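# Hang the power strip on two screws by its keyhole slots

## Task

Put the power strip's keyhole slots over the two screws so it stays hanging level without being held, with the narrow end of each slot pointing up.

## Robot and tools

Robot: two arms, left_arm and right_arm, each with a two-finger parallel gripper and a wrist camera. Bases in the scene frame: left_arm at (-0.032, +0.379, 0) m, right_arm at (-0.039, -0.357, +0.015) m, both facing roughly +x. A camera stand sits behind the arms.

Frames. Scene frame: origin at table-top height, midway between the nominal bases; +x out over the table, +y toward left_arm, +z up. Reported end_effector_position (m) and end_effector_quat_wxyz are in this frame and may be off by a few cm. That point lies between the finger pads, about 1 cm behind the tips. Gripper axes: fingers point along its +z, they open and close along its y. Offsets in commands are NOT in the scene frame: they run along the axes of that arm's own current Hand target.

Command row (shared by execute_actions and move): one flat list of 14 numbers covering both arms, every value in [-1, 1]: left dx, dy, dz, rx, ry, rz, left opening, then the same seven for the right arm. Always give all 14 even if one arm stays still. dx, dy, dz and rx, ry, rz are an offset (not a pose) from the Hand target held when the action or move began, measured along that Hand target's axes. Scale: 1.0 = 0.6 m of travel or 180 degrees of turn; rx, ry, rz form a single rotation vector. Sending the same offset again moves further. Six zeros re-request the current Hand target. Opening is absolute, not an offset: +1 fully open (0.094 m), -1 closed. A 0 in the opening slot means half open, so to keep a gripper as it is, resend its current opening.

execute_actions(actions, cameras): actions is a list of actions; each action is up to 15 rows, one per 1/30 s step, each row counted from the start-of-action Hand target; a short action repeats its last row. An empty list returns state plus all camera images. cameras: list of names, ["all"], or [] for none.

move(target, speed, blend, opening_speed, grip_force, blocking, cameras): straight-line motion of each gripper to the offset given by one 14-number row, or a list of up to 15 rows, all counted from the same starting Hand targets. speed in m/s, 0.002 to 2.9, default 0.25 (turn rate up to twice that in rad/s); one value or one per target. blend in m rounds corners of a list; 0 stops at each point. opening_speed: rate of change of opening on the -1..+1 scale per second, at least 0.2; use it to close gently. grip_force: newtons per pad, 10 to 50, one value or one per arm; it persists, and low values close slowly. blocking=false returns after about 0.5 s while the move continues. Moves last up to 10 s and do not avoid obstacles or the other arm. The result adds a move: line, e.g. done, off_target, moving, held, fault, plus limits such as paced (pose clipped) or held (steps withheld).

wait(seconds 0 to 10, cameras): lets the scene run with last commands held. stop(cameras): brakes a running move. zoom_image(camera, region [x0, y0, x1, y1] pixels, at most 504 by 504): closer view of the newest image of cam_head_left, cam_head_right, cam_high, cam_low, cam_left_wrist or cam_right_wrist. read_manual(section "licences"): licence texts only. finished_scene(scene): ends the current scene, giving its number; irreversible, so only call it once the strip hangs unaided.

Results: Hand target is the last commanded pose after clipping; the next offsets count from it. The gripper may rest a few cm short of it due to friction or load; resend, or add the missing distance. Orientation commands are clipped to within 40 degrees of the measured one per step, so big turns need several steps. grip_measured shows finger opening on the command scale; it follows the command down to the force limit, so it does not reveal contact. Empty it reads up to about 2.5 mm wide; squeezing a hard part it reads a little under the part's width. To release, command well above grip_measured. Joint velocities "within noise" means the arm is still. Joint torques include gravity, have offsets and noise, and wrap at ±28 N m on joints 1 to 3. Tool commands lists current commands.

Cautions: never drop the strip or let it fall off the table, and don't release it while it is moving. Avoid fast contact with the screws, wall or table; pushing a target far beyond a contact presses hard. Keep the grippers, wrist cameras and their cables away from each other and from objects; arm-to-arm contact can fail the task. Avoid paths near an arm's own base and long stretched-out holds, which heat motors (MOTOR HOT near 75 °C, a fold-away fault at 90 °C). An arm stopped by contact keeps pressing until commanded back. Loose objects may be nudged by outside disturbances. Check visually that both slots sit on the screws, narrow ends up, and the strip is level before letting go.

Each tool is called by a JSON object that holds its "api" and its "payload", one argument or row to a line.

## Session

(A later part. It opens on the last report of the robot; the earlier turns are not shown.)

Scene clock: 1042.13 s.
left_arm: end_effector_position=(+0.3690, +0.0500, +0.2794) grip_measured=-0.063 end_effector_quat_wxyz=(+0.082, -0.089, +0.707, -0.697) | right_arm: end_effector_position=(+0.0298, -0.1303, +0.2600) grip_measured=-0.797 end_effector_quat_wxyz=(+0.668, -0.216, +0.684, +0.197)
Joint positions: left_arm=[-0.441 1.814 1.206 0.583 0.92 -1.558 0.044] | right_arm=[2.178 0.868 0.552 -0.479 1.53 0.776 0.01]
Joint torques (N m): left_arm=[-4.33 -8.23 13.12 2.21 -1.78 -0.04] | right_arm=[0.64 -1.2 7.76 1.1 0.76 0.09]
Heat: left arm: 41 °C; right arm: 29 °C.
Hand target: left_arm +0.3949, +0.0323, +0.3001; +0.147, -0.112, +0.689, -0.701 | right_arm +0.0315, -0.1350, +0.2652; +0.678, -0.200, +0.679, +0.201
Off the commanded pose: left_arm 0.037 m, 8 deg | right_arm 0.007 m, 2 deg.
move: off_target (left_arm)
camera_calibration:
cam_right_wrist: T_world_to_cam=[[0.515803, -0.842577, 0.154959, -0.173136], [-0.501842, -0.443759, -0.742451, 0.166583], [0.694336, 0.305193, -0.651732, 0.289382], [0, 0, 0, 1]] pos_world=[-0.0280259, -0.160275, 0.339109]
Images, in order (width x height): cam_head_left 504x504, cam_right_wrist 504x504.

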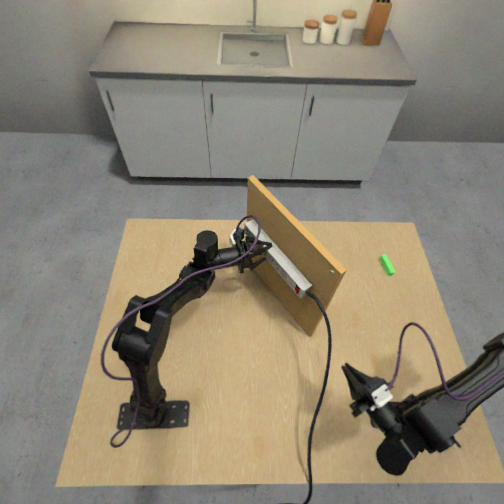

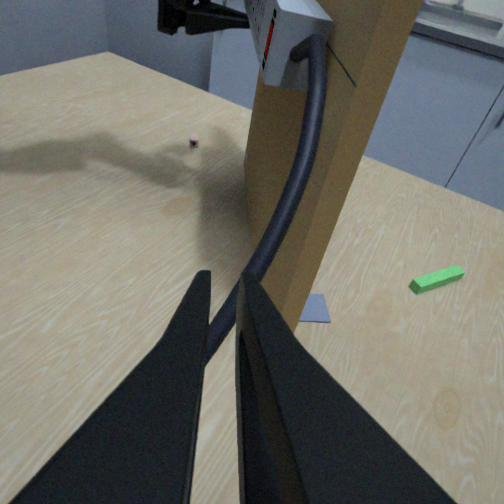

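{"api": "move", "payload": {
  "target": [0,-0.01,-0.008,0,0,0.0,-0.3,0,0,0,0,0,0,-0.8],
  "speed": 0.05
}}

{"api": "move", "payload": {
  "target": [0,-0.008,0.00,0.004,0.004,0.002,-0.3,0,0,0,0,0,0,-0.8],
  "speed": 0.05
}}

{"api": "move", "payload": {
  "target": [0,-0.006,0.002,0.004,0.004,0.002,-0.3,0,0,0,0,0,0,-0.8],
  "speed": 0.05
}}

{"api": "move", "payload": {
  "target": [0,-0.006,0.002,0.004,0.004,0.002,-0.3,0,0,0,0,0,0,-0.8],
  "speed": 0.05,
  "cameras": ["cam_right_wrist","cam_head_left"]
}}

{"api": "zoom_image", "payload": {
  "camera": "cam_right_wrist",
  "region": [200, 0, 350, 130]
}}

{"api": "zoom_image", "payload": {
  "camera": "cam_head_left",
  "region": [230, 200, 330, 300]
}}

Scene clock: 1055.57 s.
left_arm: end_effector_position=(+0.3690, +0.0501, +0.2795) grip_measured=-0.063 end_effector_quat_wxyz=(+0.081, -0.089, +0.708, -0.695) | right_arm: end_effector_position=(+0.0298, -0.1303, +0.2600) grip_measured=-0.797 end_effector_quat_wxyz=(+0.668, -0.216, +0.684, +0.197)
Joint positions: left_arm=[-0.44 1.812 1.209 0.571 0.921 -1.555 0.044] | right_arm=[2.178 0.868 0.552 -0.479 1.53 0.776 0.01]
Joint torques (N m): left_arm=[-3.78 -9.63 12.55 2.15 -1.69 -0.08] | right_arm=[0.64 -1.18 7.77 1.1 0.76 0.09]
Heat: left arm: 42 °C; right arm: 29 °C.
Hand target: left_arm +0.3928, +0.0368, +0.3059; +0.147, -0.112, +0.689, -0.701 | right_arm +0.0315, -0.1350, +0.2652; +0.678, -0.200, +0.679, +0.201
Off the commanded pose: left_arm 0.038 m, 8 deg | right_arm 0.007 m, 2 deg.
move: off_target (left_arm)

Scene clock: 1056.33 s.
left_arm: end_effector_position=(+0.3689, +0.0501, +0.2799) grip_measured=-0.063 end_effector_quat_wxyz=(+0.079, -0.090, +0.709, -0.695) | right_arm: end_effector_position=(+0.0298, -0.1303, +0.2600) grip_measured=-0.797 end_effector_quat_wxyz=(+0.668, -0.216, +0.684, +0.197)
Joint positions: left_arm=[-0.44 1.811 1.213 0.561 0.923 -1.553 0.044] | right_arm=[2.178 0.868 0.552 -0.479 1.53 0.776 0.01]
Joint torques (N m): left_arm=[-3.52 -9.26 12.93 2.39 -1.52 -0.11] | right_arm=[0.65 -1.2 7.77 1.1 0.76 0.09]
Heat: left arm: 42 °C; right arm: 29 °C.
Hand target: left_arm +0.3925, +0.0368, +0.3107; +0.145, -0.105, +0.686, -0.705 | right_arm +0.0315, -0.1350, +0.2652; +0.678, -0.200, +0.679, +0.201
Off the commanded pose: left_arm 0.041 m, 8 deg | right_arm 0.007 m, 2 deg.
move: off_target (left_arm)

Scene clock: 1057.07 s.
left_arm: end_effector_position=(+0.3688, +0.0501, +0.2803) grip_measured=-0.063 end_effector_quat_wxyz=(+0.078, -0.089, +0.710, -0.694) | right_arm: end_effector_position=(+0.0298, -0.1303, +0.2600) grip_measured=-0.797 end_effector_quat_wxyz=(+0.668, -0.216, +0.684, +0.197)
Joint positions: left_arm=[-0.44 1.811 1.216 0.556 0.925 -1.552 0.044] | right_arm=[2.178 0.868 0.552 -0.479 1.53 0.776 0.01]
Joint torques (N m): left_arm=[-3.47 -8.95 13.61 2.61 -1.41 -0.17] | right_arm=[0.64 -1.2 7.76 1.1 0.75 0.09]
Heat: left arm: 42 °C; right arm: 29 °C.
Hand target: left_arm +0.3927, +0.0357, +0.3144; +0.144, -0.097, +0.683, -0.710 | right_arm +0.0315, -0.1350, +0.2652; +0.678, -0.200, +0.679, +0.201
Off the commanded pose: left_arm 0.044 m, 8 deg | right_arm 0.007 m, 2 deg.
move: off_target (left_arm)

Scene clock: 1057.83 s.
left_arm: end_effector_position=(+0.3688, +0.0501, +0.2809) grip_measured=-0.063 end_effector_quat_wxyz=(+0.077, -0.089, +0.710, -0.694) | right_arm: end_effector_position=(+0.0298, -0.1303, +0.2600) grip_measured=-0.797 end_effector_quat_wxyz=(+0.668, -0.216, +0.684, +0.197)
Joint positions: left_arm=[-0.439 1.811 1.22 0.55 0.929 -1.552 0.044] | right_arm=[2.178 0.868 0.552 -0.479 1.53 0.776 0.01]
Joint torques (N m): left_arm=[-3.15 -8.47 14.06 2.75 -1.32 -0.29] | right_arm=[0.64 -1.2 7.77 1.1 0.76 0.09]
Heat: left arm: 42 °C; right arm: 29 °C.
Hand target: left_arm +0.3929, +0.0347, +0.3181; +0.143, -0.089, +0.679, -0.714 | right_arm +0.0315, -0.1350, +0.2652; +0.678, -0.200, +0.679, +0.201
Off the commanded pose: left_arm 0.047 m, 9 deg | right_arm 0.007 m, 2 deg.
move: off_target (left_arm)
camera_calibration:
cam_right_wrist: T_world_to_cam=[[0.515803, -0.842577, 0.154959, -0.173136], [-0.501842, -0.443759, -0.742451, 0.166583], [0.694336, 0.305193, -0.651732, 0.289382], [0, 0, 0, 1]] pos_world=[-0.0280259, -0.160275, 0.339109]
Images, in order (width x height): cam_head_left 504x504, cam_right_wrist 504x504.

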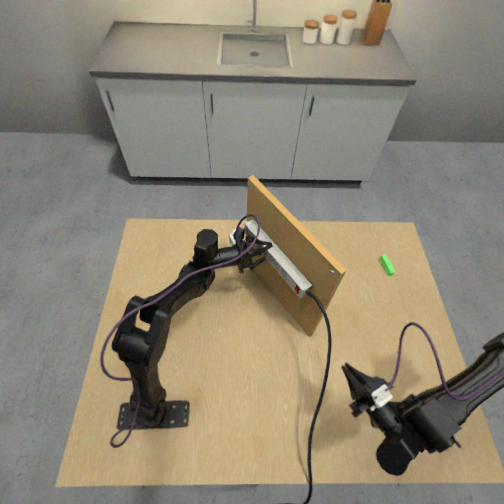

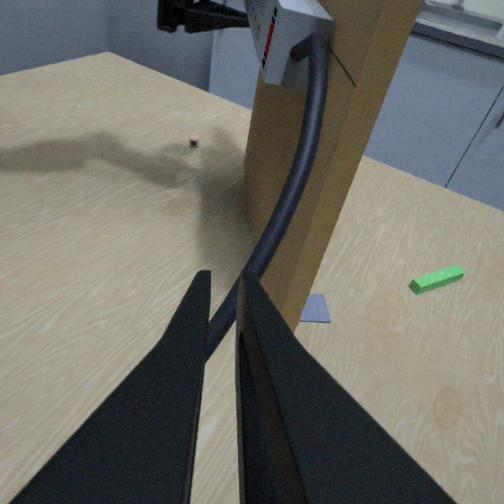

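Scaled by 3.360 from the camera's 504x504 image, which has a finer 720x720 frame.

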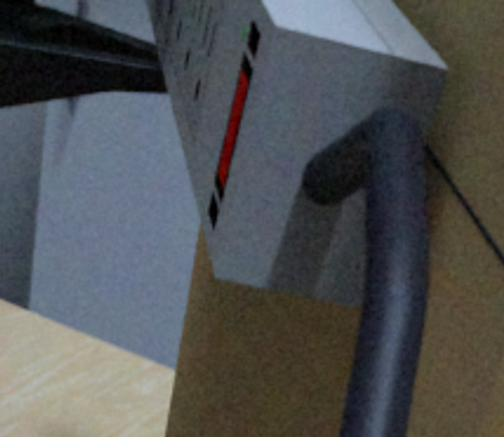

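Scaled by 5.040 from the camera's 504x504 image, which has a finer 720x720 frame.

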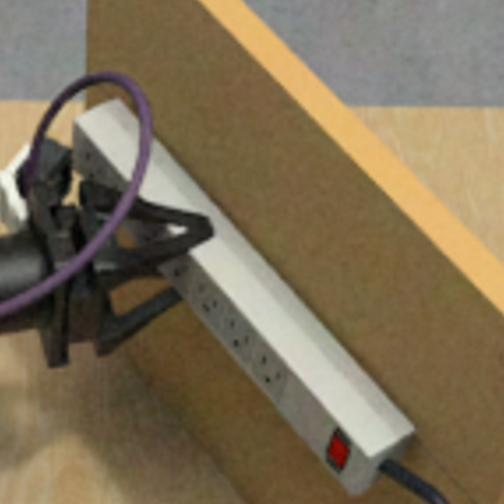

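{"api": "move", "payload": {
  "target": [0,-0.008,0.002,0.004,0.004,0.003,-0.3,0,0,0,0,0,0,-0.8],
  "speed": 0.05
}}

{"api": "move", "payload": {
  "target": [0,-0.006,0.002,0.004,0.004,0.003,-0.3,0,0,0,0,0,0,-0.8],
  "speed": 0.05
}}

{"api": "move", "payload": {
  "target": [0,-0.006,0.002,0.002,0.002,0.002,-0.3,0,0,0,0,0,0,-0.8],
  "speed": 0.05
}}

{"api": "move", "payload": {
  "target": [0,-0.006,0.002,0.002,0.002,0.002,-0.3,0,0,0,0,0,0,-0.8],
  "speed": 0.05,
  "cameras": ["cam_right_wrist","cam_head_left"]
}}

{"api": "zoom_image", "payload": {
  "camera": "cam_right_wrist",
  "region": [200, 0, 350, 130]
}}

{"api": "zoom_image", "payload": {
  "camera": "cam_head_left",
  "region": [230, 200, 330, 300]
}}

Scene clock: 1071.83 s.
left_arm: end_effector_position=(+0.3687, +0.0501, +0.2814) grip_measured=-0.063 end_effector_quat_wxyz=(+0.074, -0.090, +0.711, -0.693) | right_arm: end_effector_position=(+0.0298, -0.1303, +0.2600) grip_measured=-0.797 end_effector_quat_wxyz=(+0.668, -0.216, +0.684, +0.197)
Joint positions: left_arm=[-0.438 1.811 1.225 0.539 0.933 -1.553 0.044] | right_arm=[2.178 0.868 0.552 -0.479 1.53 0.776 0.01]
Joint torques (N m): left_arm=[-3.12 -8.32 14.45 3.06 -1.15 -0.33] | right_arm=[0.64 -1.2 7.76 1.1 0.76 0.09]
Heat: left arm: 43 °C; right arm: 29 °C.
Hand target: left_arm +0.3928, +0.0337, +0.3229; +0.142, -0.081, +0.676, -0.718 | right_arm +0.0315, -0.1350, +0.2652; +0.678, -0.200, +0.679, +0.201
Off the commanded pose: left_arm 0.051 m, 9 deg | right_arm 0.007 m, 2 deg.
move: off_target (left_arm)

Scene clock: 1072.63 s.
left_arm: end_effector_position=(+0.3687, +0.0501, +0.2821) grip_measured=-0.063 end_effector_quat_wxyz=(+0.070, -0.092, +0.711, -0.693) | right_arm: end_effector_position=(+0.0298, -0.1303, +0.2600) grip_measured=-0.797 end_effector_quat_wxyz=(+0.668, -0.216, +0.684, +0.197)
Joint positions: left_arm=[-0.437 1.811 1.229 0.534 0.936 -1.56 0.044] | right_arm=[2.178 0.868 0.552 -0.479 1.53 0.776 0.01]
Joint torques (N m): left_arm=[-2.91 -7.98 14.65 3.31 -1.08 -0.31] | right_arm=[0.64 -1.2 7.77 1.1 0.76 0.09]
Heat: left arm: 43 °C; right arm: 29 °C.
Hand target: left_arm +0.3929, +0.0328, +0.3266; +0.142, -0.072, +0.673, -0.722 | right_arm +0.0315, -0.1350, +0.2652; +0.678, -0.200, +0.679, +0.201
Off the commanded pose: left_arm 0.054 m, 10 deg | right_arm 0.007 m, 2 deg.
move: off_target (left_arm)

Scene clock: 1073.50 s.
left_arm: end_effector_position=(+0.3687, +0.0501, +0.2826) grip_measured=-0.063 end_effector_quat_wxyz=(+0.066, -0.093, +0.712, -0.693) | right_arm: end_effector_position=(+0.0298, -0.1303, +0.2600) grip_measured=-0.797 end_effector_quat_wxyz=(+0.668, -0.216, +0.684, +0.197)
Joint positions: left_arm=[-0.437 1.811 1.235 0.522 0.94 -1.563 0.044] | right_arm=[2.178 0.868 0.552 -0.479 1.53 0.776 0.01]
Joint torques (N m): left_arm=[-3.26 -7.99 15.17 3.43 -1 -0.28] | right_arm=[0.64 -1.2 7.76 1.1 0.76 0.1]
Heat: left arm: 43 °C; right arm: 29 °C.
Hand target: left_arm +0.3928, +0.0318, +0.3303; +0.142, -0.067, +0.671, -0.724 | right_arm +0.0315, -0.1350, +0.2652; +0.678, -0.200, +0.679, +0.201
Off the commanded pose: left_arm 0.056 m, 11 deg | right_arm 0.007 m, 2 deg.
move: off_target (left_arm)

Scene clock: 1074.37 s.
left_arm: end_effector_position=(+0.3687, +0.0502, +0.2829) grip_measured=-0.063 end_effector_quat_wxyz=(+0.063, -0.094, +0.713, -0.692) | right_arm: end_effector_position=(+0.0298, -0.1303, +0.2600) grip_measured=-0.797 end_effector_quat_wxyz=(+0.668, -0.216, +0.684, +0.197)
Joint positions: left_arm=[-0.436 1.811 1.241 0.511 0.944 -1.564 0.044] | right_arm=[2.178 0.868 0.552 -0.479 1.53 0.776 0.01]
Joint torques (N m): left_arm=[-3.37 -8.01 15.43 3.49 -1.01 -0.26] | right_arm=[0.64 -1.2 7.77 1.1 0.76 0.09]
Heat: left arm: 43 °C; right arm: 29 °C.
Hand target: left_arm +0.3928, +0.0309, +0.3339; +0.143, -0.063, +0.670, -0.726 | right_arm +0.0315, -0.1350, +0.2652; +0.678, -0.200, +0.679, +0.201
Off the commanded pose: left_arm 0.060 m, 12 deg | right_arm 0.007 m, 2 deg.
move: off_target (left_arm)
camera_calibration:
cam_right_wrist: T_world_to_cam=[[0.515803, -0.842577, 0.154959, -0.173136], [-0.501842, -0.443759, -0.742451, 0.166583], [0.694336, 0.305193, -0.651732, 0.289382], [0, 0, 0, 1]] pos_world=[-0.0280259, -0.160275, 0.339109]
Images, in order (width x height): cam_head_left 504x504, cam_right_wrist 504x504.

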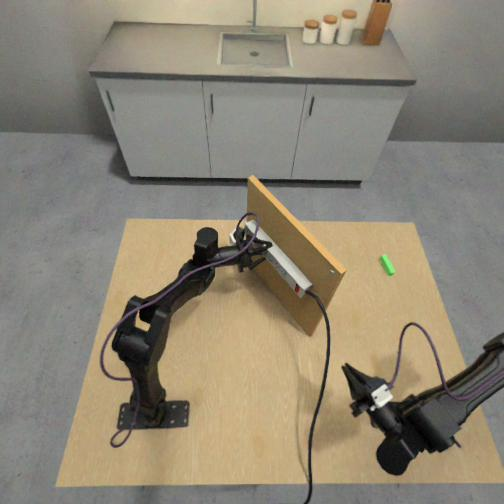

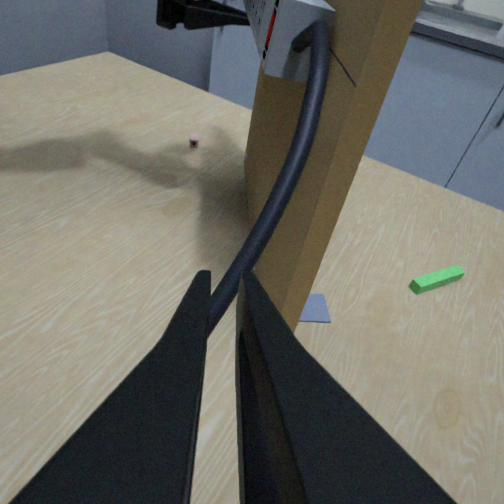

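Scaled by 3.360 from the camera's 504x504 image, which has a finer 720x720 frame.

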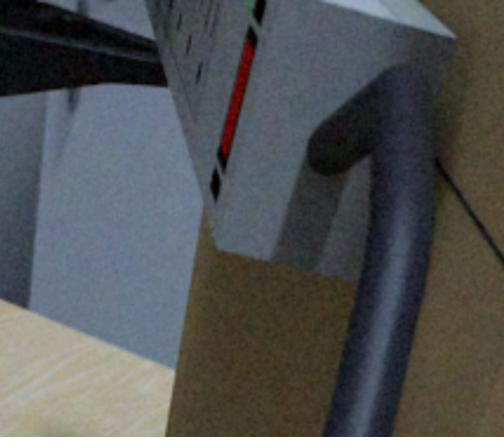

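Scaled by 5.040 from the camera's 504x504 image, which has a finer 720x720 frame.

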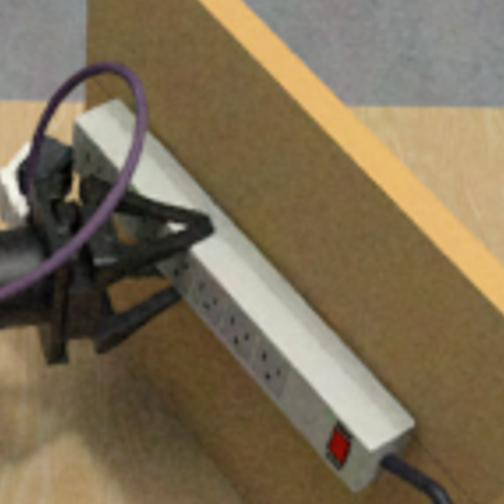

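{"api": "move", "payload": {
  "target": [0,0.006,-0.05,0,0,0,-0.3,0,0,0,0,0,0,-0.8],
  "speed": 0.05
}}

{"api": "move", "payload": {
  "target": [0,0.006,-0.012,0,0,0,-0.3,0,0,0,0,0,0,-0.8],
  "speed": 0.05,
  "cameras": ["cam_right_wrist","cam_head_left"]
}}

{"api": "zoom_image", "payload": {
  "camera": "cam_right_wrist",
  "region": [200, 0, 350, 130]
}}

{"api": "zoom_image", "payload": {
  "camera": "cam_head_left",
  "region": [230, 200, 330, 300]
}}

Scene clock: 1083.67 s.
left_arm: end_effector_position=(+0.3708, +0.0545, +0.3059) grip_measured=-0.063 end_effector_quat_wxyz=(+0.104, -0.055, +0.690, -0.714) | right_arm: end_effector_position=(+0.0298, -0.1303, +0.2600) grip_measured=-0.797 end_effector_quat_wxyz=(+0.668, -0.216, +0.684, +0.197)
Joint positions: left_arm=[-0.424 1.811 1.241 0.642 0.953 -1.564 0.044] | right_arm=[2.178 0.868 0.552 -0.479 1.53 0.776 0.01]
Joint torques (N m): left_arm=[0.75 -9.91 9.47 2.47 -0.68 -0.36] | right_arm=[0.64 -1.2 7.77 1.1 0.76 0.09]
Heat: left arm: 46 °C; right arm: 29 °C.
Hand target: left_arm +0.3847, +0.0593, +0.3275; +0.142, -0.063, +0.670, -0.726 | right_arm +0.0315, -0.1350, +0.2652; +0.678, -0.200, +0.679, +0.201
Off the commanded pose: left_arm 0.026 m, 5 deg | right_arm 0.007 m, 2 deg.
move: off_target (left_arm)

Scene clock: 1084.60 s.
left_arm: end_effector_position=(+0.3709, +0.0569, +0.3075) grip_measured=-0.063 end_effector_quat_wxyz=(+0.109, -0.049, +0.687, -0.716) | right_arm: end_effector_position=(+0.0298, -0.1303, +0.2600) grip_measured=-0.797 end_effector_quat_wxyz=(+0.668, -0.216, +0.684, +0.197)
Joint positions: left_arm=[-0.418 1.811 1.236 0.663 0.96 -1.564 0.044] | right_arm=[2.178 0.868 0.552 -0.479 1.53 0.776 0.01]
Joint torques (N m): left_arm=[1.63 -10.47 7.57 2.46 -0.57 -0.35] | right_arm=[0.64 -1.2 7.77 1.1 0.76 0.09]
Heat: left arm: 46 °C; right arm: 29 °C.
Hand target: left_arm +0.3832, +0.0659, +0.3232; +0.142, -0.063, +0.670, -0.726 | right_arm +0.0315, -0.1350, +0.2652; +0.678, -0.200, +0.679, +0.201
Off the commanded pose: left_arm 0.022 m, 5 deg | right_arm 0.007 m, 2 deg.
move: off_target (left_arm)
camera_calibration:
cam_right_wrist: T_world_to_cam=[[0.515803, -0.842577, 0.154959, -0.173136], [-0.501842, -0.443759, -0.742451, 0.166583], [0.694336, 0.305193, -0.651732, 0.289382], [0, 0, 0, 1]] pos_world=[-0.0280259, -0.160275, 0.339109]
Images, in order (width x height): cam_head_left 504x504, cam_right_wrist 504x504.

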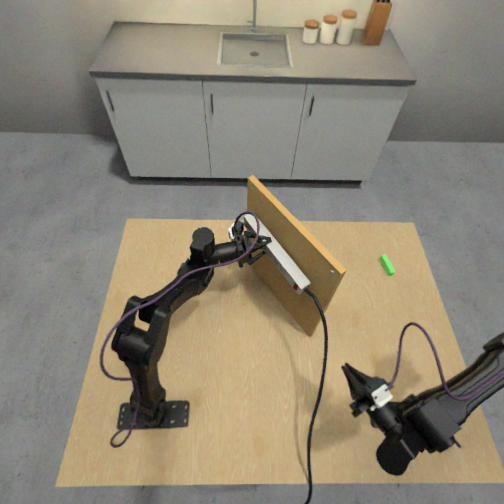

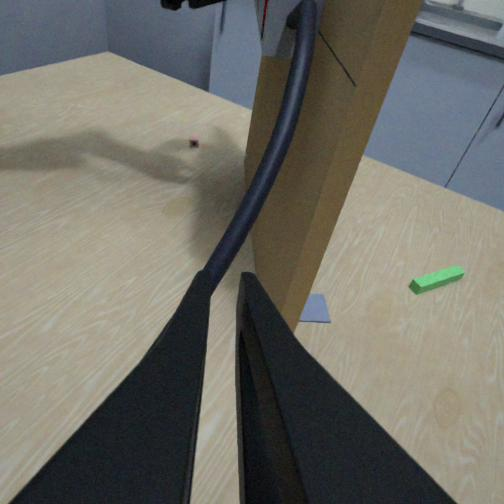

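Scaled by 3.360 from the camera's 504x504 image, which has a finer 720x720 frame.

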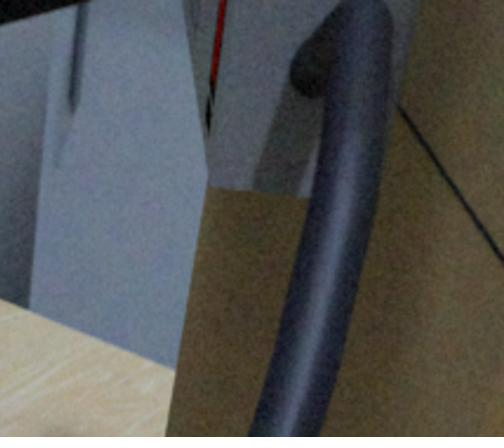

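Scaled by 5.040 from the camera's 504x504 image, which has a finer 720x720 frame.

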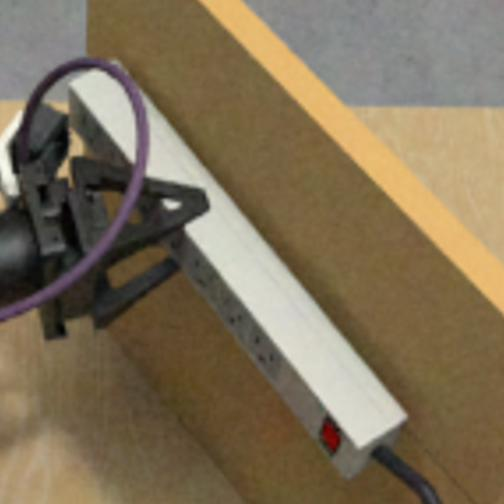

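{"api": "move", "payload": {
  "target": [0,0.012,-0.02,-0.006,-0.012,-0.022,-0.3,0,0,0,0,0,0,-0.8],
  "speed": 0.05
}}

{"api": "move", "payload": {
  "target": [0,0.008,-0.004,-0.004,-0.008,-0.008,-0.3,0,0,0,0,0,0,-0.8],
  "speed": 0.05,
  "cameras": ["cam_right_wrist","cam_head_left"]
}}

{"api": "zoom_image", "payload": {
  "camera": "cam_right_wrist",
  "region": [200, 0, 350, 130]
}}

{"api": "zoom_image", "payload": {
  "camera": "cam_head_left",
  "region": [230, 200, 330, 300]
}}

Scene clock: 1100.23 s.
left_arm: end_effector_position=(+0.3723, +0.0651, +0.2815) grip_measured=-0.063 end_effector_quat_wxyz=(+0.085, -0.090, +0.696, -0.707) | right_arm: end_effector_position=(+0.0298, -0.1303, +0.2600) grip_measured=-0.797 end_effector_quat_wxyz=(+0.668, -0.216, +0.684, +0.197)
Joint positions: left_arm=[-0.403 1.811 1.172 0.665 0.95 -1.601 0.044] | right_arm=[2.178 0.868 0.552 -0.479 1.53 0.776 0.01]
Joint torques (N m): left_arm=[1.36 -14.19 7.32 2.43 -0.68 -0.44] | right_arm=[0.65 -1.18 7.76 1.1 0.76 0.09]
Heat: left arm: 44 °C; right arm: 29 °C.
Hand target: left_arm +0.3806, +0.0769, +0.3150; +0.129, -0.101, +0.671, -0.723 | right_arm +0.0315, -0.1350, +0.2652; +0.678, -0.200, +0.679, +0.201
Off the commanded pose: left_arm 0.036 m, 6 deg | right_arm 0.007 m, 2 deg.
move: off_target (left_arm)

Scene clock: 1101.03 s.
left_arm: end_effector_position=(+0.3724, +0.0676, +0.2762) grip_measured=-0.063 end_effector_quat_wxyz=(+0.086, -0.105, +0.697, -0.704) | right_arm: end_effector_position=(+0.0298, -0.1303, +0.2600) grip_measured=-0.797 end_effector_quat_wxyz=(+0.668, -0.216, +0.684, +0.197)
Joint positions: left_arm=[-0.403 1.801 1.147 0.665 0.928 -1.608 0.044] | right_arm=[2.178 0.868 0.552 -0.479 1.53 0.776 0.01]
Joint torques (N m): left_arm=[1.1 -14.49 7.39 2.32 -0.73 -0.44] | right_arm=[0.62 -1.2 7.76 1.1 0.76 0.09]
Heat: left arm: 44 °C; right arm: 29 °C.
Hand target: left_arm +0.3801, +0.0788, +0.3100; +0.128, -0.119, +0.673, -0.719 | right_arm +0.0315, -0.1350, +0.2652; +0.678, -0.200, +0.679, +0.201
Off the commanded pose: left_arm 0.036 m, 6 deg | right_arm 0.007 m, 2 deg.
move: off_target (left_arm)
camera_calibration:
cam_right_wrist: T_world_to_cam=[[0.515803, -0.842577, 0.154959, -0.173136], [-0.501842, -0.443759, -0.742451, 0.166583], [0.694336, 0.305193, -0.651732, 0.289382], [0, 0, 0, 1]] pos_world=[-0.0280259, -0.160275, 0.339109]
Images, in order (width x height): cam_head_left 504x504, cam_right_wrist 504x504.

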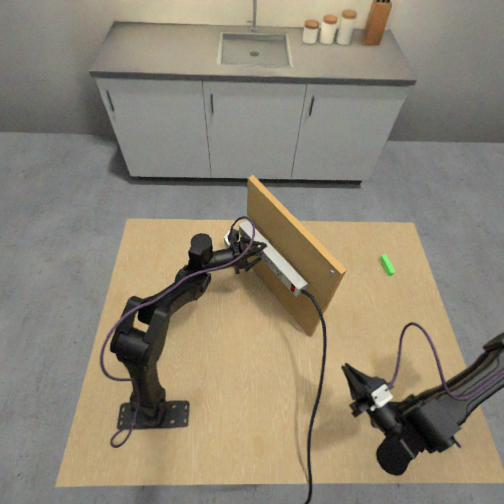

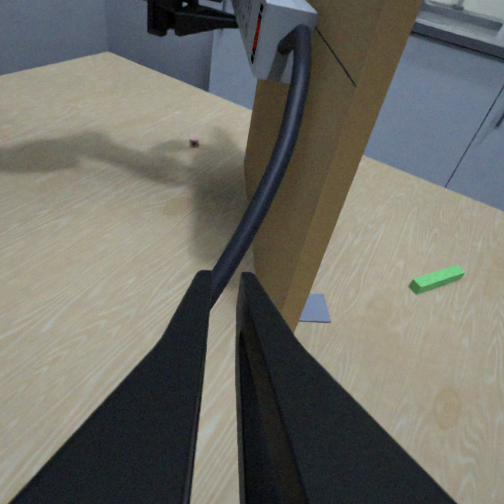

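Scaled by 3.360 from the camera's 504x504 image, which has a finer 720x720 frame.

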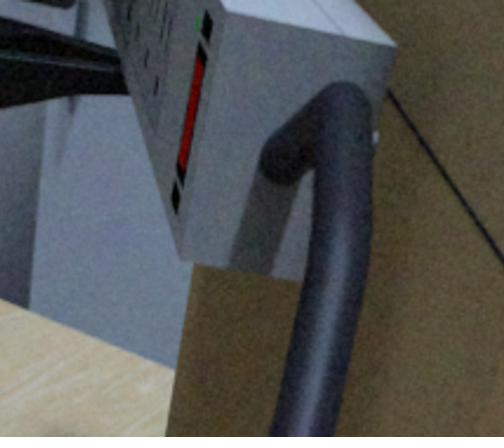

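Scaled by 5.040 from the camera's 504x504 image, which has a finer 720x720 frame.

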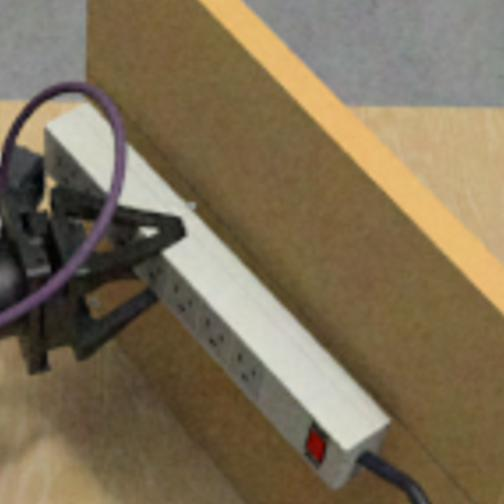

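{"api": "move", "payload": {
  "target": [0.014,-0.010,0,0.004,0.018,0.008,-0.3,0,0,0,0,0,0,-0.8],
  "speed": 0.05
}}

{"api": "move", "payload": {
  "target": [0.006,-0.004,0,0,0.006,0.002,-0.3,0,0,0,0,0,0,-0.8],
  "speed": 0.05,
  "cameras": ["cam_right_wrist","cam_head_left"]
}}

{"api": "zoom_image", "payload": {
  "camera": "cam_right_wrist",
  "region": [200, 0, 350, 130]
}}

{"api": "zoom_image", "payload": {
  "camera": "cam_head_left",
  "region": [230, 200, 330, 300]
}}

Scene clock: 1115.53 s.
left_arm: end_effector_position=(+0.3688, +0.0669, +0.2760) grip_measured=-0.063 end_effector_quat_wxyz=(+0.079, -0.099, +0.698, -0.705) | right_arm: end_effector_position=(+0.0298, -0.1303, +0.2600) grip_measured=-0.797 end_effector_quat_wxyz=(+0.668, -0.216, +0.684, +0.197)
Joint positions: left_arm=[-0.403 1.799 1.144 0.665 0.946 -1.608 0.044] | right_arm=[2.178 0.868 0.552 -0.479 1.53 0.776 0.01]
Joint torques (N m): left_arm=[1.29 -14.08 8.51 2.49 -0.32 -0.45] | right_arm=[0.65 -1.2 7.76 1.1 0.76 0.09]
Heat: left arm: 43 °C; right arm: 29 °C.
Hand target: left_arm +0.3721, +0.0763, +0.3160; +0.119, -0.089, +0.673, -0.725 | right_arm +0.0315, -0.1350, +0.2652; +0.678, -0.200, +0.679, +0.201
Off the commanded pose: left_arm 0.041 m, 6 deg | right_arm 0.007 m, 2 deg.
move: off_target (left_arm)

Scene clock: 1116.23 s.
left_arm: end_effector_position=(+0.3668, +0.0664, +0.2760) grip_measured=-0.063 end_effector_quat_wxyz=(+0.075, -0.095, +0.699, -0.705) | right_arm: end_effector_position=(+0.0298, -0.1303, +0.2600) grip_measured=-0.797 end_effector_quat_wxyz=(+0.668, -0.216, +0.684, +0.197)
Joint positions: left_arm=[-0.403 1.799 1.144 0.665 0.958 -1.608 0.044] | right_arm=[2.178 0.868 0.552 -0.479 1.53 0.776 0.01]
Joint torques (N m): left_arm=[1.5 -14.5 9.07 2.42 -0.28 -0.38] | right_arm=[0.64 -1.2 7.77 1.1 0.76 0.09]
Heat: left arm: 43 °C; right arm: 29 °C.
Hand target: left_arm +0.3685, +0.0754, +0.3183; +0.115, -0.080, +0.674, -0.725 | right_arm +0.0315, -0.1350, +0.2652; +0.678, -0.200, +0.679, +0.201
Off the commanded pose: left_arm 0.043 m, 6 deg | right_arm 0.007 m, 2 deg.
move: off_target (left_arm)
camera_calibration:
cam_right_wrist: T_world_to_cam=[[0.515803, -0.842577, 0.154959, -0.173136], [-0.501842, -0.443759, -0.742451, 0.166583], [0.694336, 0.305193, -0.651732, 0.289382], [0, 0, 0, 1]] pos_world=[-0.0280259, -0.160275, 0.339109]
Images, in order (width x height): cam_head_left 504x504, cam_right_wrist 504x504.

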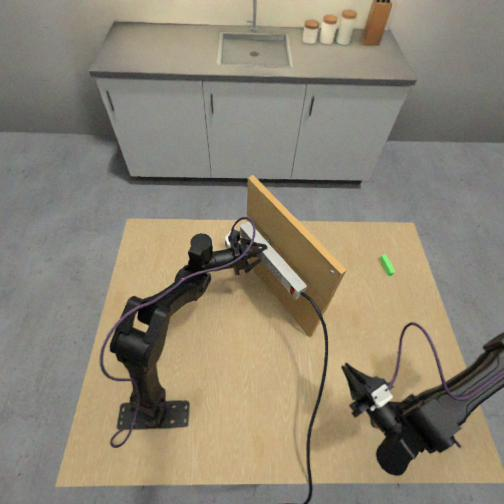

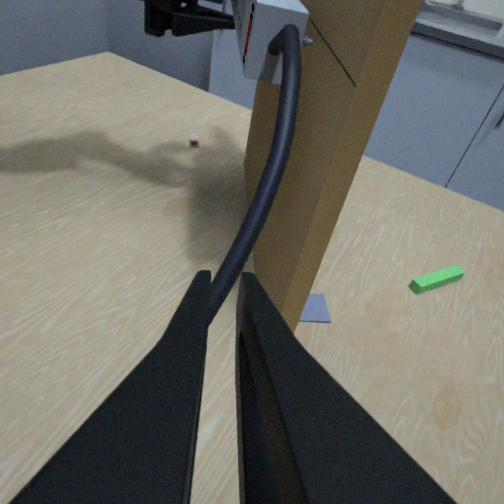

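Scaled by 3.360 from the camera's 504x504 image, which has a finer 720x720 frame.

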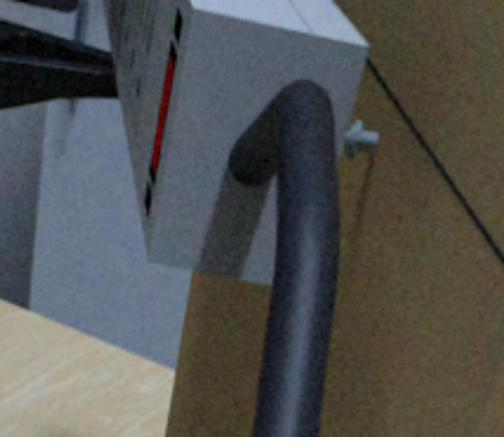

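Scaled by 5.040 from the camera's 504x504 image, which has a finer 720x720 frame.

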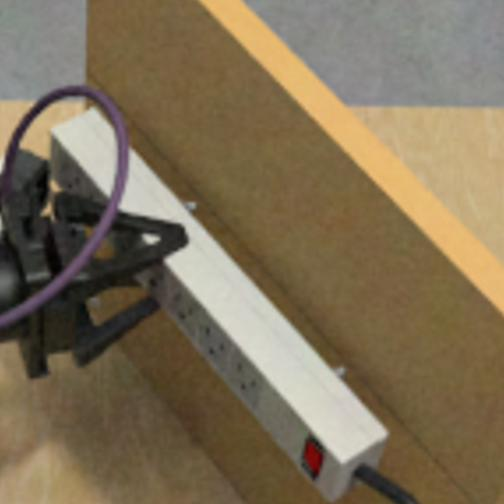

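{"api": "move", "payload": {
  "target": [0.007,-0.009,0,0,0,0,-0.3,0,0,0,0,0,0,-0.8],
  "cameras": ["cam_head_left","cam_right_wrist","cam_left_wrist"]
}}

{"api": "zoom_image", "payload": {
  "camera": "cam_head_left",
  "region": [230, 200, 330, 300]
}}

{"api": "zoom_image", "payload": {
  "camera": "cam_right_wrist",
  "region": [200, 0, 350, 130]
}}

Scene clock: 1161.00 s.
left_arm: end_effector_position=(+0.3633, +0.0677, +0.2856) grip_measured=-0.063 end_effector_quat_wxyz=(+0.081, -0.089, +0.696, -0.708) | right_arm: end_effector_position=(+0.0298, -0.1303, +0.2600) grip_measured=-0.797 end_effector_quat_wxyz=(+0.668, -0.216, +0.684, +0.197)
Joint positions: left_arm=[-0.403 1.777 1.144 0.661 0.958 -1.608 0.044] | right_arm=[2.178 0.868 0.552 -0.479 1.53 0.776 0.01]
Joint torques (N m): left_arm=[0.84 -14.17 9.03 2.26 -0.3 -0.35] | right_arm=[0.65 -1.2 7.76 1.1 0.76 0.09]
Heat: left arm: 43 °C; right arm: 29 °C.
Hand target: left_arm +0.3642, +0.0746, +0.3235; +0.115, -0.080, +0.674, -0.725 | right_arm +0.0315, -0.1350, +0.2652; +0.678, -0.200, +0.679, +0.201
Off the commanded pose: left_arm 0.038 m, 5 deg | right_arm 0.007 m, 2 deg.
move: off_target (left_arm)
camera_calibration:
cam_left_wrist: T_world_to_cam=[[0.134479, 0.0852843, 0.98724, -0.342604], [-0.875993, 0.47594, 0.0782103, 0.278638], [-0.463197, -0.875333, 0.138712, 0.282309], [0, 0, 0, 1]] pos_world=[0.420922, 0.143718, 0.27728]
cam_right_wrist: T_world_to_cam=[[0.515803, -0.842577, 0.154959, -0.173136], [-0.501842, -0.443759, -0.742451, 0.166583], [0.694336, 0.305193, -0.651732, 0.289382], [0, 0, 0, 1]] pos_world=[-0.0280259, -0.160275, 0.339109]
Images, in order (width x height): cam_head_left 504x504, cam_left_wrist 504x504, cam_right_wrist 504x504.

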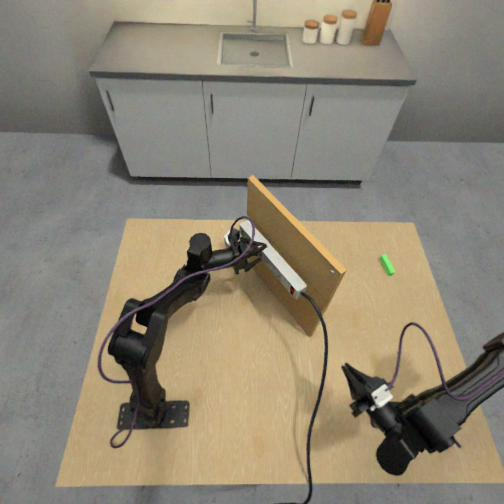

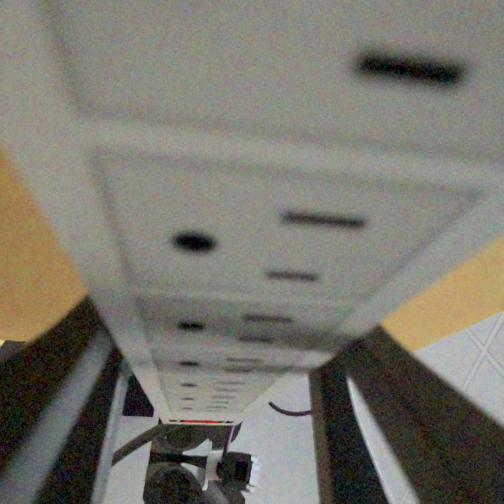

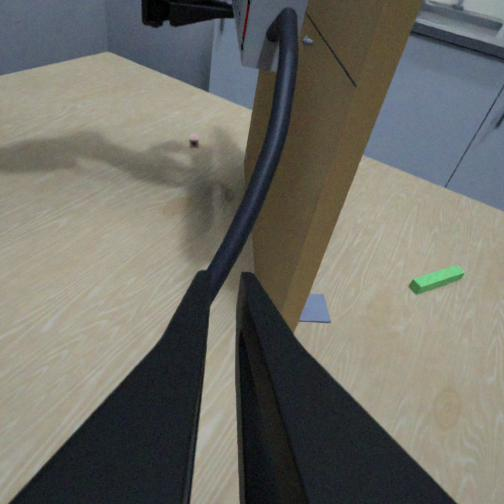

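Scaled by 5.040 from the camera's 504x504 image, which has a finer 720x720 frame.

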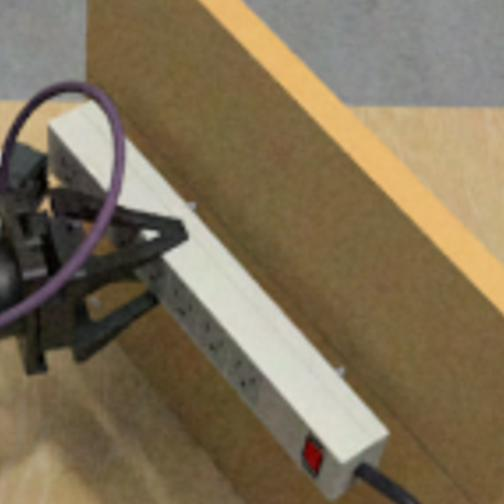

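Scaled by 3.360 from the camera's 504x504 image, which has a finer 720x720 frame.

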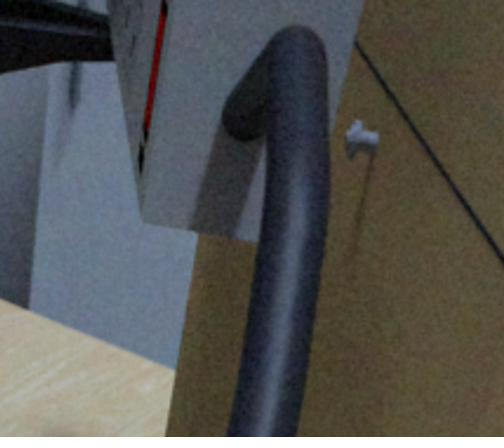

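{"api": "move", "payload": {
  "target": [0.002,0.01,0.005,-0.005,0,0.004,-0.3,0,0,0,0,0,0,-0.8]
}}

{"api": "move", "payload": {
  "target": [0,0,0.012,0,0,0,-0.3,0,0,0,0,0,0,-0.8],
  "cameras": ["cam_head_left","cam_right_wrist"]
}}

{"api": "zoom_image", "payload": {
  "camera": "cam_head_left",
  "region": [230, 200, 330, 300]
}}

{"api": "zoom_image", "payload": {
  "camera": "cam_right_wrist",
  "region": [200, 0, 350, 130]
}}

Scene clock: 1180.97 s.
left_arm: end_effector_position=(+0.3634, +0.0677, +0.2818) grip_measured=-0.063 end_effector_quat_wxyz=(+0.080, -0.089, +0.700, -0.704) | right_arm: end_effector_position=(+0.0298, -0.1303, +0.2600) grip_measured=-0.797 end_effector_quat_wxyz=(+0.668, -0.216, +0.684, +0.197)
Joint positions: left_arm=[-0.403 1.777 1.144 0.639 0.958 -1.59 0.044] | right_arm=[2.178 0.868 0.552 -0.479 1.53 0.776 0.01]
Joint torques (N m): left_arm=[-0.03 -13.75 8.94 2.22 -0.41 -0.17] | right_arm=[0.64 -1.2 7.77 1.1 0.76 0.1]
Heat: left arm: 42 °C; right arm: 29 °C.
Hand target: left_arm +0.3642, +0.0710, +0.3177; +0.118, -0.077, +0.680, -0.719 | right_arm +0.0315, -0.1350, +0.2652; +0.678, -0.200, +0.679, +0.201
Off the commanded pose: left_arm 0.036 m, 5 deg | right_arm 0.007 m, 2 deg.
move: off_target (left_arm)

Scene clock: 1181.80 s.
left_arm: end_effector_position=(+0.3610, +0.0625, +0.2806) grip_measured=-0.063 end_effector_quat_wxyz=(+0.078, -0.091, +0.701, -0.703) | right_arm: end_effector_position=(+0.0298, -0.1303, +0.2600) grip_measured=-0.797 end_effector_quat_wxyz=(+0.668, -0.216, +0.684, +0.197)
Joint positions: left_arm=[-0.418 1.777 1.144 0.632 0.946 -1.589 0.044] | right_arm=[2.178 0.868 0.552 -0.479 1.53 0.776 0.01]
Joint torques (N m): left_arm=[-0.2 -12.62 10.63 2.29 -0.4 -0.19] | right_arm=[0.64 -1.18 7.76 1.1 0.76 0.09]
Heat: left arm: 42 °C; right arm: 29 °C.
Hand target: left_arm +0.3661, +0.0641, +0.3181; +0.119, -0.077, +0.680, -0.719 | right_arm +0.0315, -0.1350, +0.2652; +0.678, -0.200, +0.679, +0.201
Off the commanded pose: left_arm 0.038 m, 6 deg | right_arm 0.007 m, 2 deg.
move: off_target (left_arm)
camera_calibration:
cam_right_wrist: T_world_to_cam=[[0.515803, -0.842577, 0.154959, -0.173136], [-0.501842, -0.443759, -0.742451, 0.166583], [0.694336, 0.305193, -0.651732, 0.289382], [0, 0, 0, 1]] pos_world=[-0.0280259, -0.160275, 0.339109]
Images, in order (width x height): cam_head_left 504x504, cam_right_wrist 504x504.

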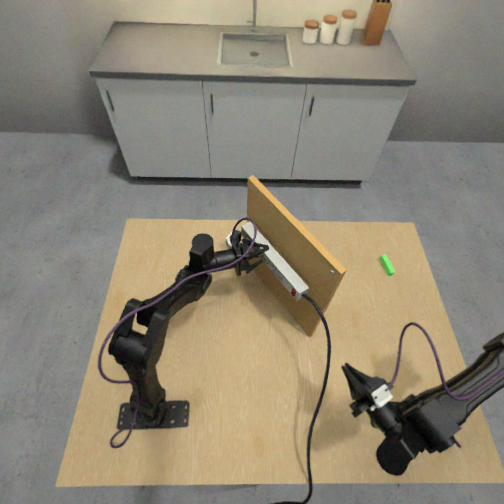

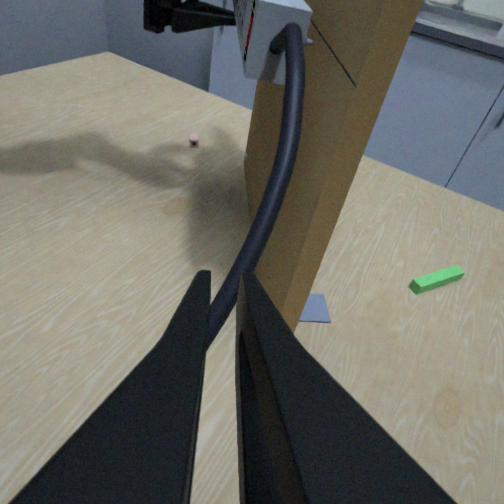

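Scaled by 5.040 from the camera's 504x504 image, which has a finer 720x720 frame.

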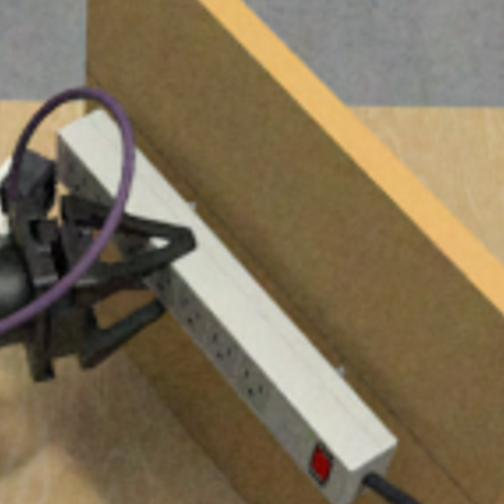

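Scaled by 3.360 from the camera's 504x504 image, which has a finer 720x720 frame.

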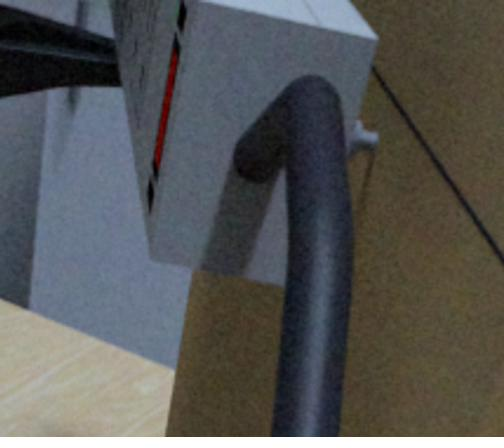

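{"api": "move", "payload": {
  "target": [0,0.002,0.008,0,0,0.006,-0.3,0,0,0,0,0,0,-0.8]
}}

{"api": "move", "payload": {
  "target": [0,0,0.008,0,0,0,-0.3,0,0,0,0,0,0,-0.8]
}}

{"api": "move", "payload": {
  "target": [0,0,0.012,0,0,0,-0.3,0,0,0,0,0,0,-0.8],
  "cameras": ["cam_head_left","cam_right_wrist"]
}}

{"api": "zoom_image", "payload": {
  "camera": "cam_head_left",
  "region": [230, 200, 330, 300]
}}

{"api": "zoom_image", "payload": {
  "camera": "cam_right_wrist",
  "region": [200, 0, 350, 130]
}}

Scene clock: 1198.80 s.
left_arm: end_effector_position=(+0.3608, +0.0591, +0.2835) grip_measured=-0.063 end_effector_quat_wxyz=(+0.087, -0.083, +0.701, -0.703) | right_arm: end_effector_position=(+0.0298, -0.1303, +0.2600) grip_measured=-0.797 end_effector_quat_wxyz=(+0.668, -0.216, +0.684, +0.197)
Joint positions: left_arm=[-0.427 1.777 1.152 0.63 0.935 -1.57 0.044] | right_arm=[2.178 0.868 0.552 -0.479 1.53 0.776 0.01]
Joint torques (N m): left_arm=[-0.29 -11.48 10.78 2.28 -0.38 -0.13] | right_arm=[0.65 -1.18 7.77 1.1 0.76 0.09]
Heat: left arm: 44 °C; right arm: 29 °C.
Hand target: left_arm +0.3676, +0.0595, +0.3172; +0.125, -0.071, +0.681, -0.718 | right_arm +0.0315, -0.1350, +0.2652; +0.678, -0.200, +0.679, +0.201
Off the commanded pose: left_arm 0.034 m, 5 deg | right_arm 0.007 m, 2 deg.
move: off_target (left_arm)

Scene clock: 1199.70 s.
left_arm: end_effector_position=(+0.3601, +0.0549, +0.2889) grip_measured=-0.063 end_effector_quat_wxyz=(+0.090, -0.078, +0.700, -0.705) | right_arm: end_effector_position=(+0.0298, -0.1303, +0.2600) grip_measured=-0.797 end_effector_quat_wxyz=(+0.668, -0.216, +0.684, +0.197)
Joint positions: left_arm=[-0.437 1.777 1.168 0.624 0.928 -1.567 0.044] | right_arm=[2.178 0.868 0.552 -0.479 1.53 0.776 0.01]
Joint torques (N m): left_arm=[-0.14 -10.61 10.81 2.32 -0.47 -0.16] | right_arm=[0.64 -1.2 7.77 1.1 0.76 0.09]
Heat: left arm: 44 °C; right arm: 29 °C.
Hand target: left_arm +0.3689, +0.0550, +0.3176; +0.125, -0.071, +0.681, -0.718 | right_arm +0.0315, -0.1350, +0.2652; +0.678, -0.200, +0.679, +0.201
Off the commanded pose: left_arm 0.030 m, 5 deg | right_arm 0.007 m, 2 deg.
move: off_target (left_arm)

Scene clock: 1200.63 s.
left_arm: end_effector_position=(+0.3587, +0.0486, +0.2967) grip_measured=-0.063 end_effector_quat_wxyz=(+0.094, -0.071, +0.697, -0.707) | right_arm: end_effector_position=(+0.0298, -0.1303, +0.2600) grip_measured=-0.797 end_effector_quat_wxyz=(+0.668, -0.216, +0.684, +0.197)
Joint positions: left_arm=[-0.452 1.777 1.191 0.614 0.918 -1.563 0.044] | right_arm=[2.178 0.868 0.552 -0.479 1.53 0.776 0.01]
Joint torques (N m): left_arm=[-0.02 -9.25 11.02 2.33 -0.55 -0.19] | right_arm=[0.65 -1.2 7.76 1.1 0.76 0.09]
Heat: left arm: 44 °C; right arm: 29 °C.
Hand target: left_arm +0.3708, +0.0480, +0.3181; +0.125, -0.071, +0.681, -0.718 | right_arm +0.0315, -0.1350, +0.2652; +0.678, -0.200, +0.679, +0.201
Off the commanded pose: left_arm 0.025 m, 4 deg | right_arm 0.007 m, 2 deg.
move: off_target (left_arm)
camera_calibration:
cam_right_wrist: T_world_to_cam=[[0.515803, -0.842577, 0.154959, -0.173136], [-0.501842, -0.443759, -0.742451, 0.166583], [0.694336, 0.305193, -0.651732, 0.289382], [0, 0, 0, 1]] pos_world=[-0.0280259, -0.160275, 0.339109]
Images, in order (width x height): cam_head_left 504x504, cam_right_wrist 504x504.

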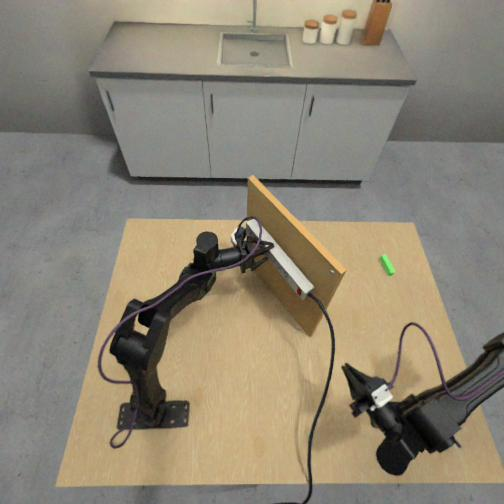

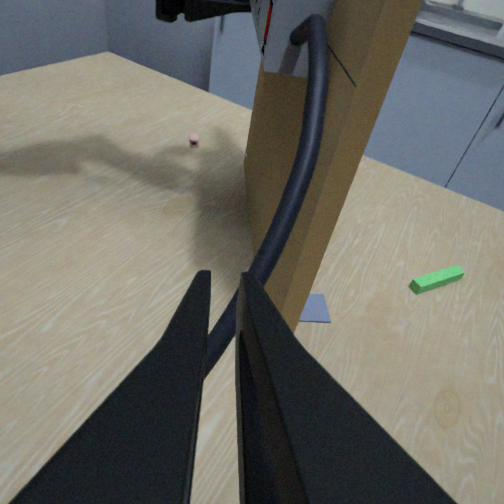

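Scaled by 5.040 from the camera's 504x504 image, which has a finer 720x720 frame.

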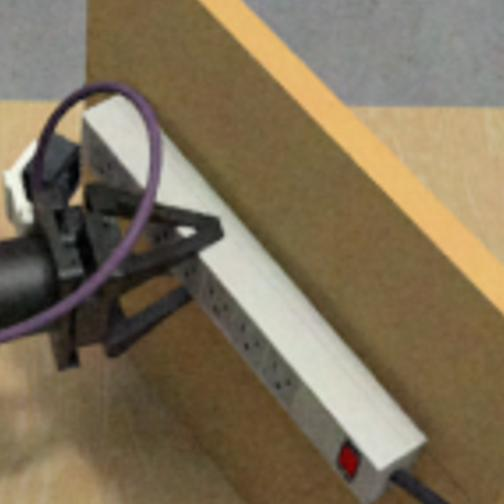

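Scaled by 3.360 from the camera's 504x504 image, which has a finer 720x720 frame.

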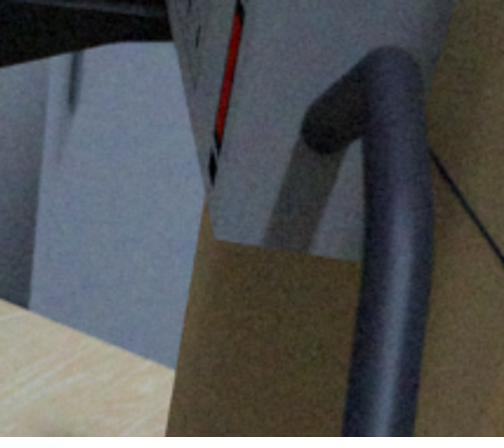

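{"api": "move", "payload": {
  "target": [-0.01,0.01,-0.02,0,0,-0.008,-0.3,0,0,0,0,0,0,-0.8]
}}

{"api": "move", "payload": {
  "target": [-0.008,0.012,0,0,0,0,-0.3,0,0,0,0,0,0,-0.8]
}}

Scene clock: 1206.60 s.
left_arm: end_effector_position=(+0.3628, +0.0566, +0.2975) grip_measured=-0.063 end_effector_quat_wxyz=(+0.094, -0.073, +0.696, -0.708) | right_arm: end_effector_position=(+0.0298, -0.1303, +0.2600) grip_measured=-0.797 end_effector_quat_wxyz=(+0.668, -0.216, +0.684, +0.197)
Joint positions: left_arm=[-0.43 1.777 1.191 0.619 0.936 -1.569 0.044] | right_arm=[2.178 0.868 0.552 -0.479 1.53 0.776 0.01]
Joint torques (N m): left_arm=[1.13 -8.98 8.92 2.53 -0.3 -0.35] | right_arm=[0.64 -1.2 7.76 1.1 0.76 0.09]
Heat: left arm: 43 °C; right arm: 29 °C.
Hand target: left_arm +0.3738, +0.0609, +0.3117; +0.116, -0.079, +0.680, -0.719 | right_arm +0.0315, -0.1350, +0.2652; +0.678, -0.200, +0.679, +0.201
Off the commanded pose: left_arm 0.019 m, 3 deg | right_arm 0.007 m, 2 deg.
move: off_target (left_arm)

Scene clock: 1207.57 s.
left_arm: end_effector_position=(+0.3661, +0.0572, +0.2931) grip_measured=-0.063 end_effector_quat_wxyz=(+0.095, -0.071, +0.695, -0.709) | right_arm: end_effector_position=(+0.0298, -0.1303, +0.2600) grip_measured=-0.797 end_effector_quat_wxyz=(+0.668, -0.216, +0.684, +0.197)
Joint positions: left_arm=[-0.425 1.795 1.191 0.645 0.943 -1.572 0.044] | right_arm=[2.178 0.868 0.552 -0.479 1.53 0.776 0.01]
Joint torques (N m): left_arm=[1.36 -8.54 8.79 2.52 -0.32 -0.41] | right_arm=[0.64 -1.2 7.77 1.1 0.76 0.09]
Heat: left arm: 43 °C; right arm: 29 °C.
Hand target: left_arm +0.3788, +0.0619, +0.3048; +0.116, -0.079, +0.680, -0.719 | right_arm +0.0315, -0.1350, +0.2652; +0.678, -0.200, +0.679, +0.201
Off the commanded pose: left_arm 0.018 m, 3 deg | right_arm 0.007 m, 2 deg.
move: off_target (left_arm)

{"api": "move", "payload": {
  "target": [0,0.012,-0.003,-0.005,0,-0.008,-0.3,0,0,0,0,0,0,-0.8]
}}

{"api": "move", "payload": {
  "target": [0,0.01,0,-0.003,0,-0.003,-0.3,0,0,0,0,0,0,-0.8]
}}

Scene clock: 1214.70 s.
left_arm: end_effector_position=(+0.3662, +0.0581, +0.2932) grip_measured=-0.063 end_effector_quat_wxyz=(+0.093, -0.072, +0.695, -0.709) | right_arm: end_effector_position=(+0.0298, -0.1303, +0.2600) grip_measured=-0.797 end_effector_quat_wxyz=(+0.668, -0.216, +0.684, +0.197)
Joint positions: left_arm=[-0.422 1.795 1.191 0.645 0.947 -1.576 0.044] | right_arm=[2.178 0.868 0.552 -0.479 1.53 0.776 0.01]
Joint torques (N m): left_arm=[1.25 -8.35 8.05 2.39 -0.38 -0.43] | right_arm=[0.64 -1.18 7.76 1.1 0.76 0.1]
Heat: left arm: 44 °C; right arm: 29 °C.
Hand target: left_arm +0.3788, +0.0633, +0.2976; +0.107, -0.089, +0.685, -0.715 | right_arm +0.0315, -0.1350, +0.2652; +0.678, -0.200, +0.679, +0.201
Off the commanded pose: left_arm 0.014 m, 3 deg | right_arm 0.007 m, 2 deg.
move: off_target (left_arm)

Scene clock: 1215.40 s.
left_arm: end_effector_position=(+0.3671, +0.0576, +0.2904) grip_measured=-0.063 end_effector_quat_wxyz=(+0.091, -0.074, +0.696, -0.708) | right_arm: end_effector_position=(+0.0298, -0.1303, +0.2600) grip_measured=-0.797 end_effector_quat_wxyz=(+0.668, -0.216, +0.684, +0.197)
Joint positions: left_arm=[-0.422 1.801 1.191 0.645 0.948 -1.577 0.044] | right_arm=[2.178 0.868 0.552 -0.479 1.53 0.776 0.01]
Joint torques (N m): left_arm=[1.25 -8.43 7.43 2.29 -0.36 -0.36] | right_arm=[0.64 -1.2 7.77 1.1 0.76 0.09]
Heat: left arm: 44 °C; right arm: 29 °C.
Hand target: left_arm +0.3790, +0.0631, +0.2915; +0.103, -0.092, +0.688, -0.713 | right_arm +0.0315, -0.1350, +0.2652; +0.678, -0.200, +0.679, +0.201
Off the commanded pose: left_arm 0.013 m, 3 deg | right_arm 0.007 m, 2 deg.
move: off_target (left_arm)


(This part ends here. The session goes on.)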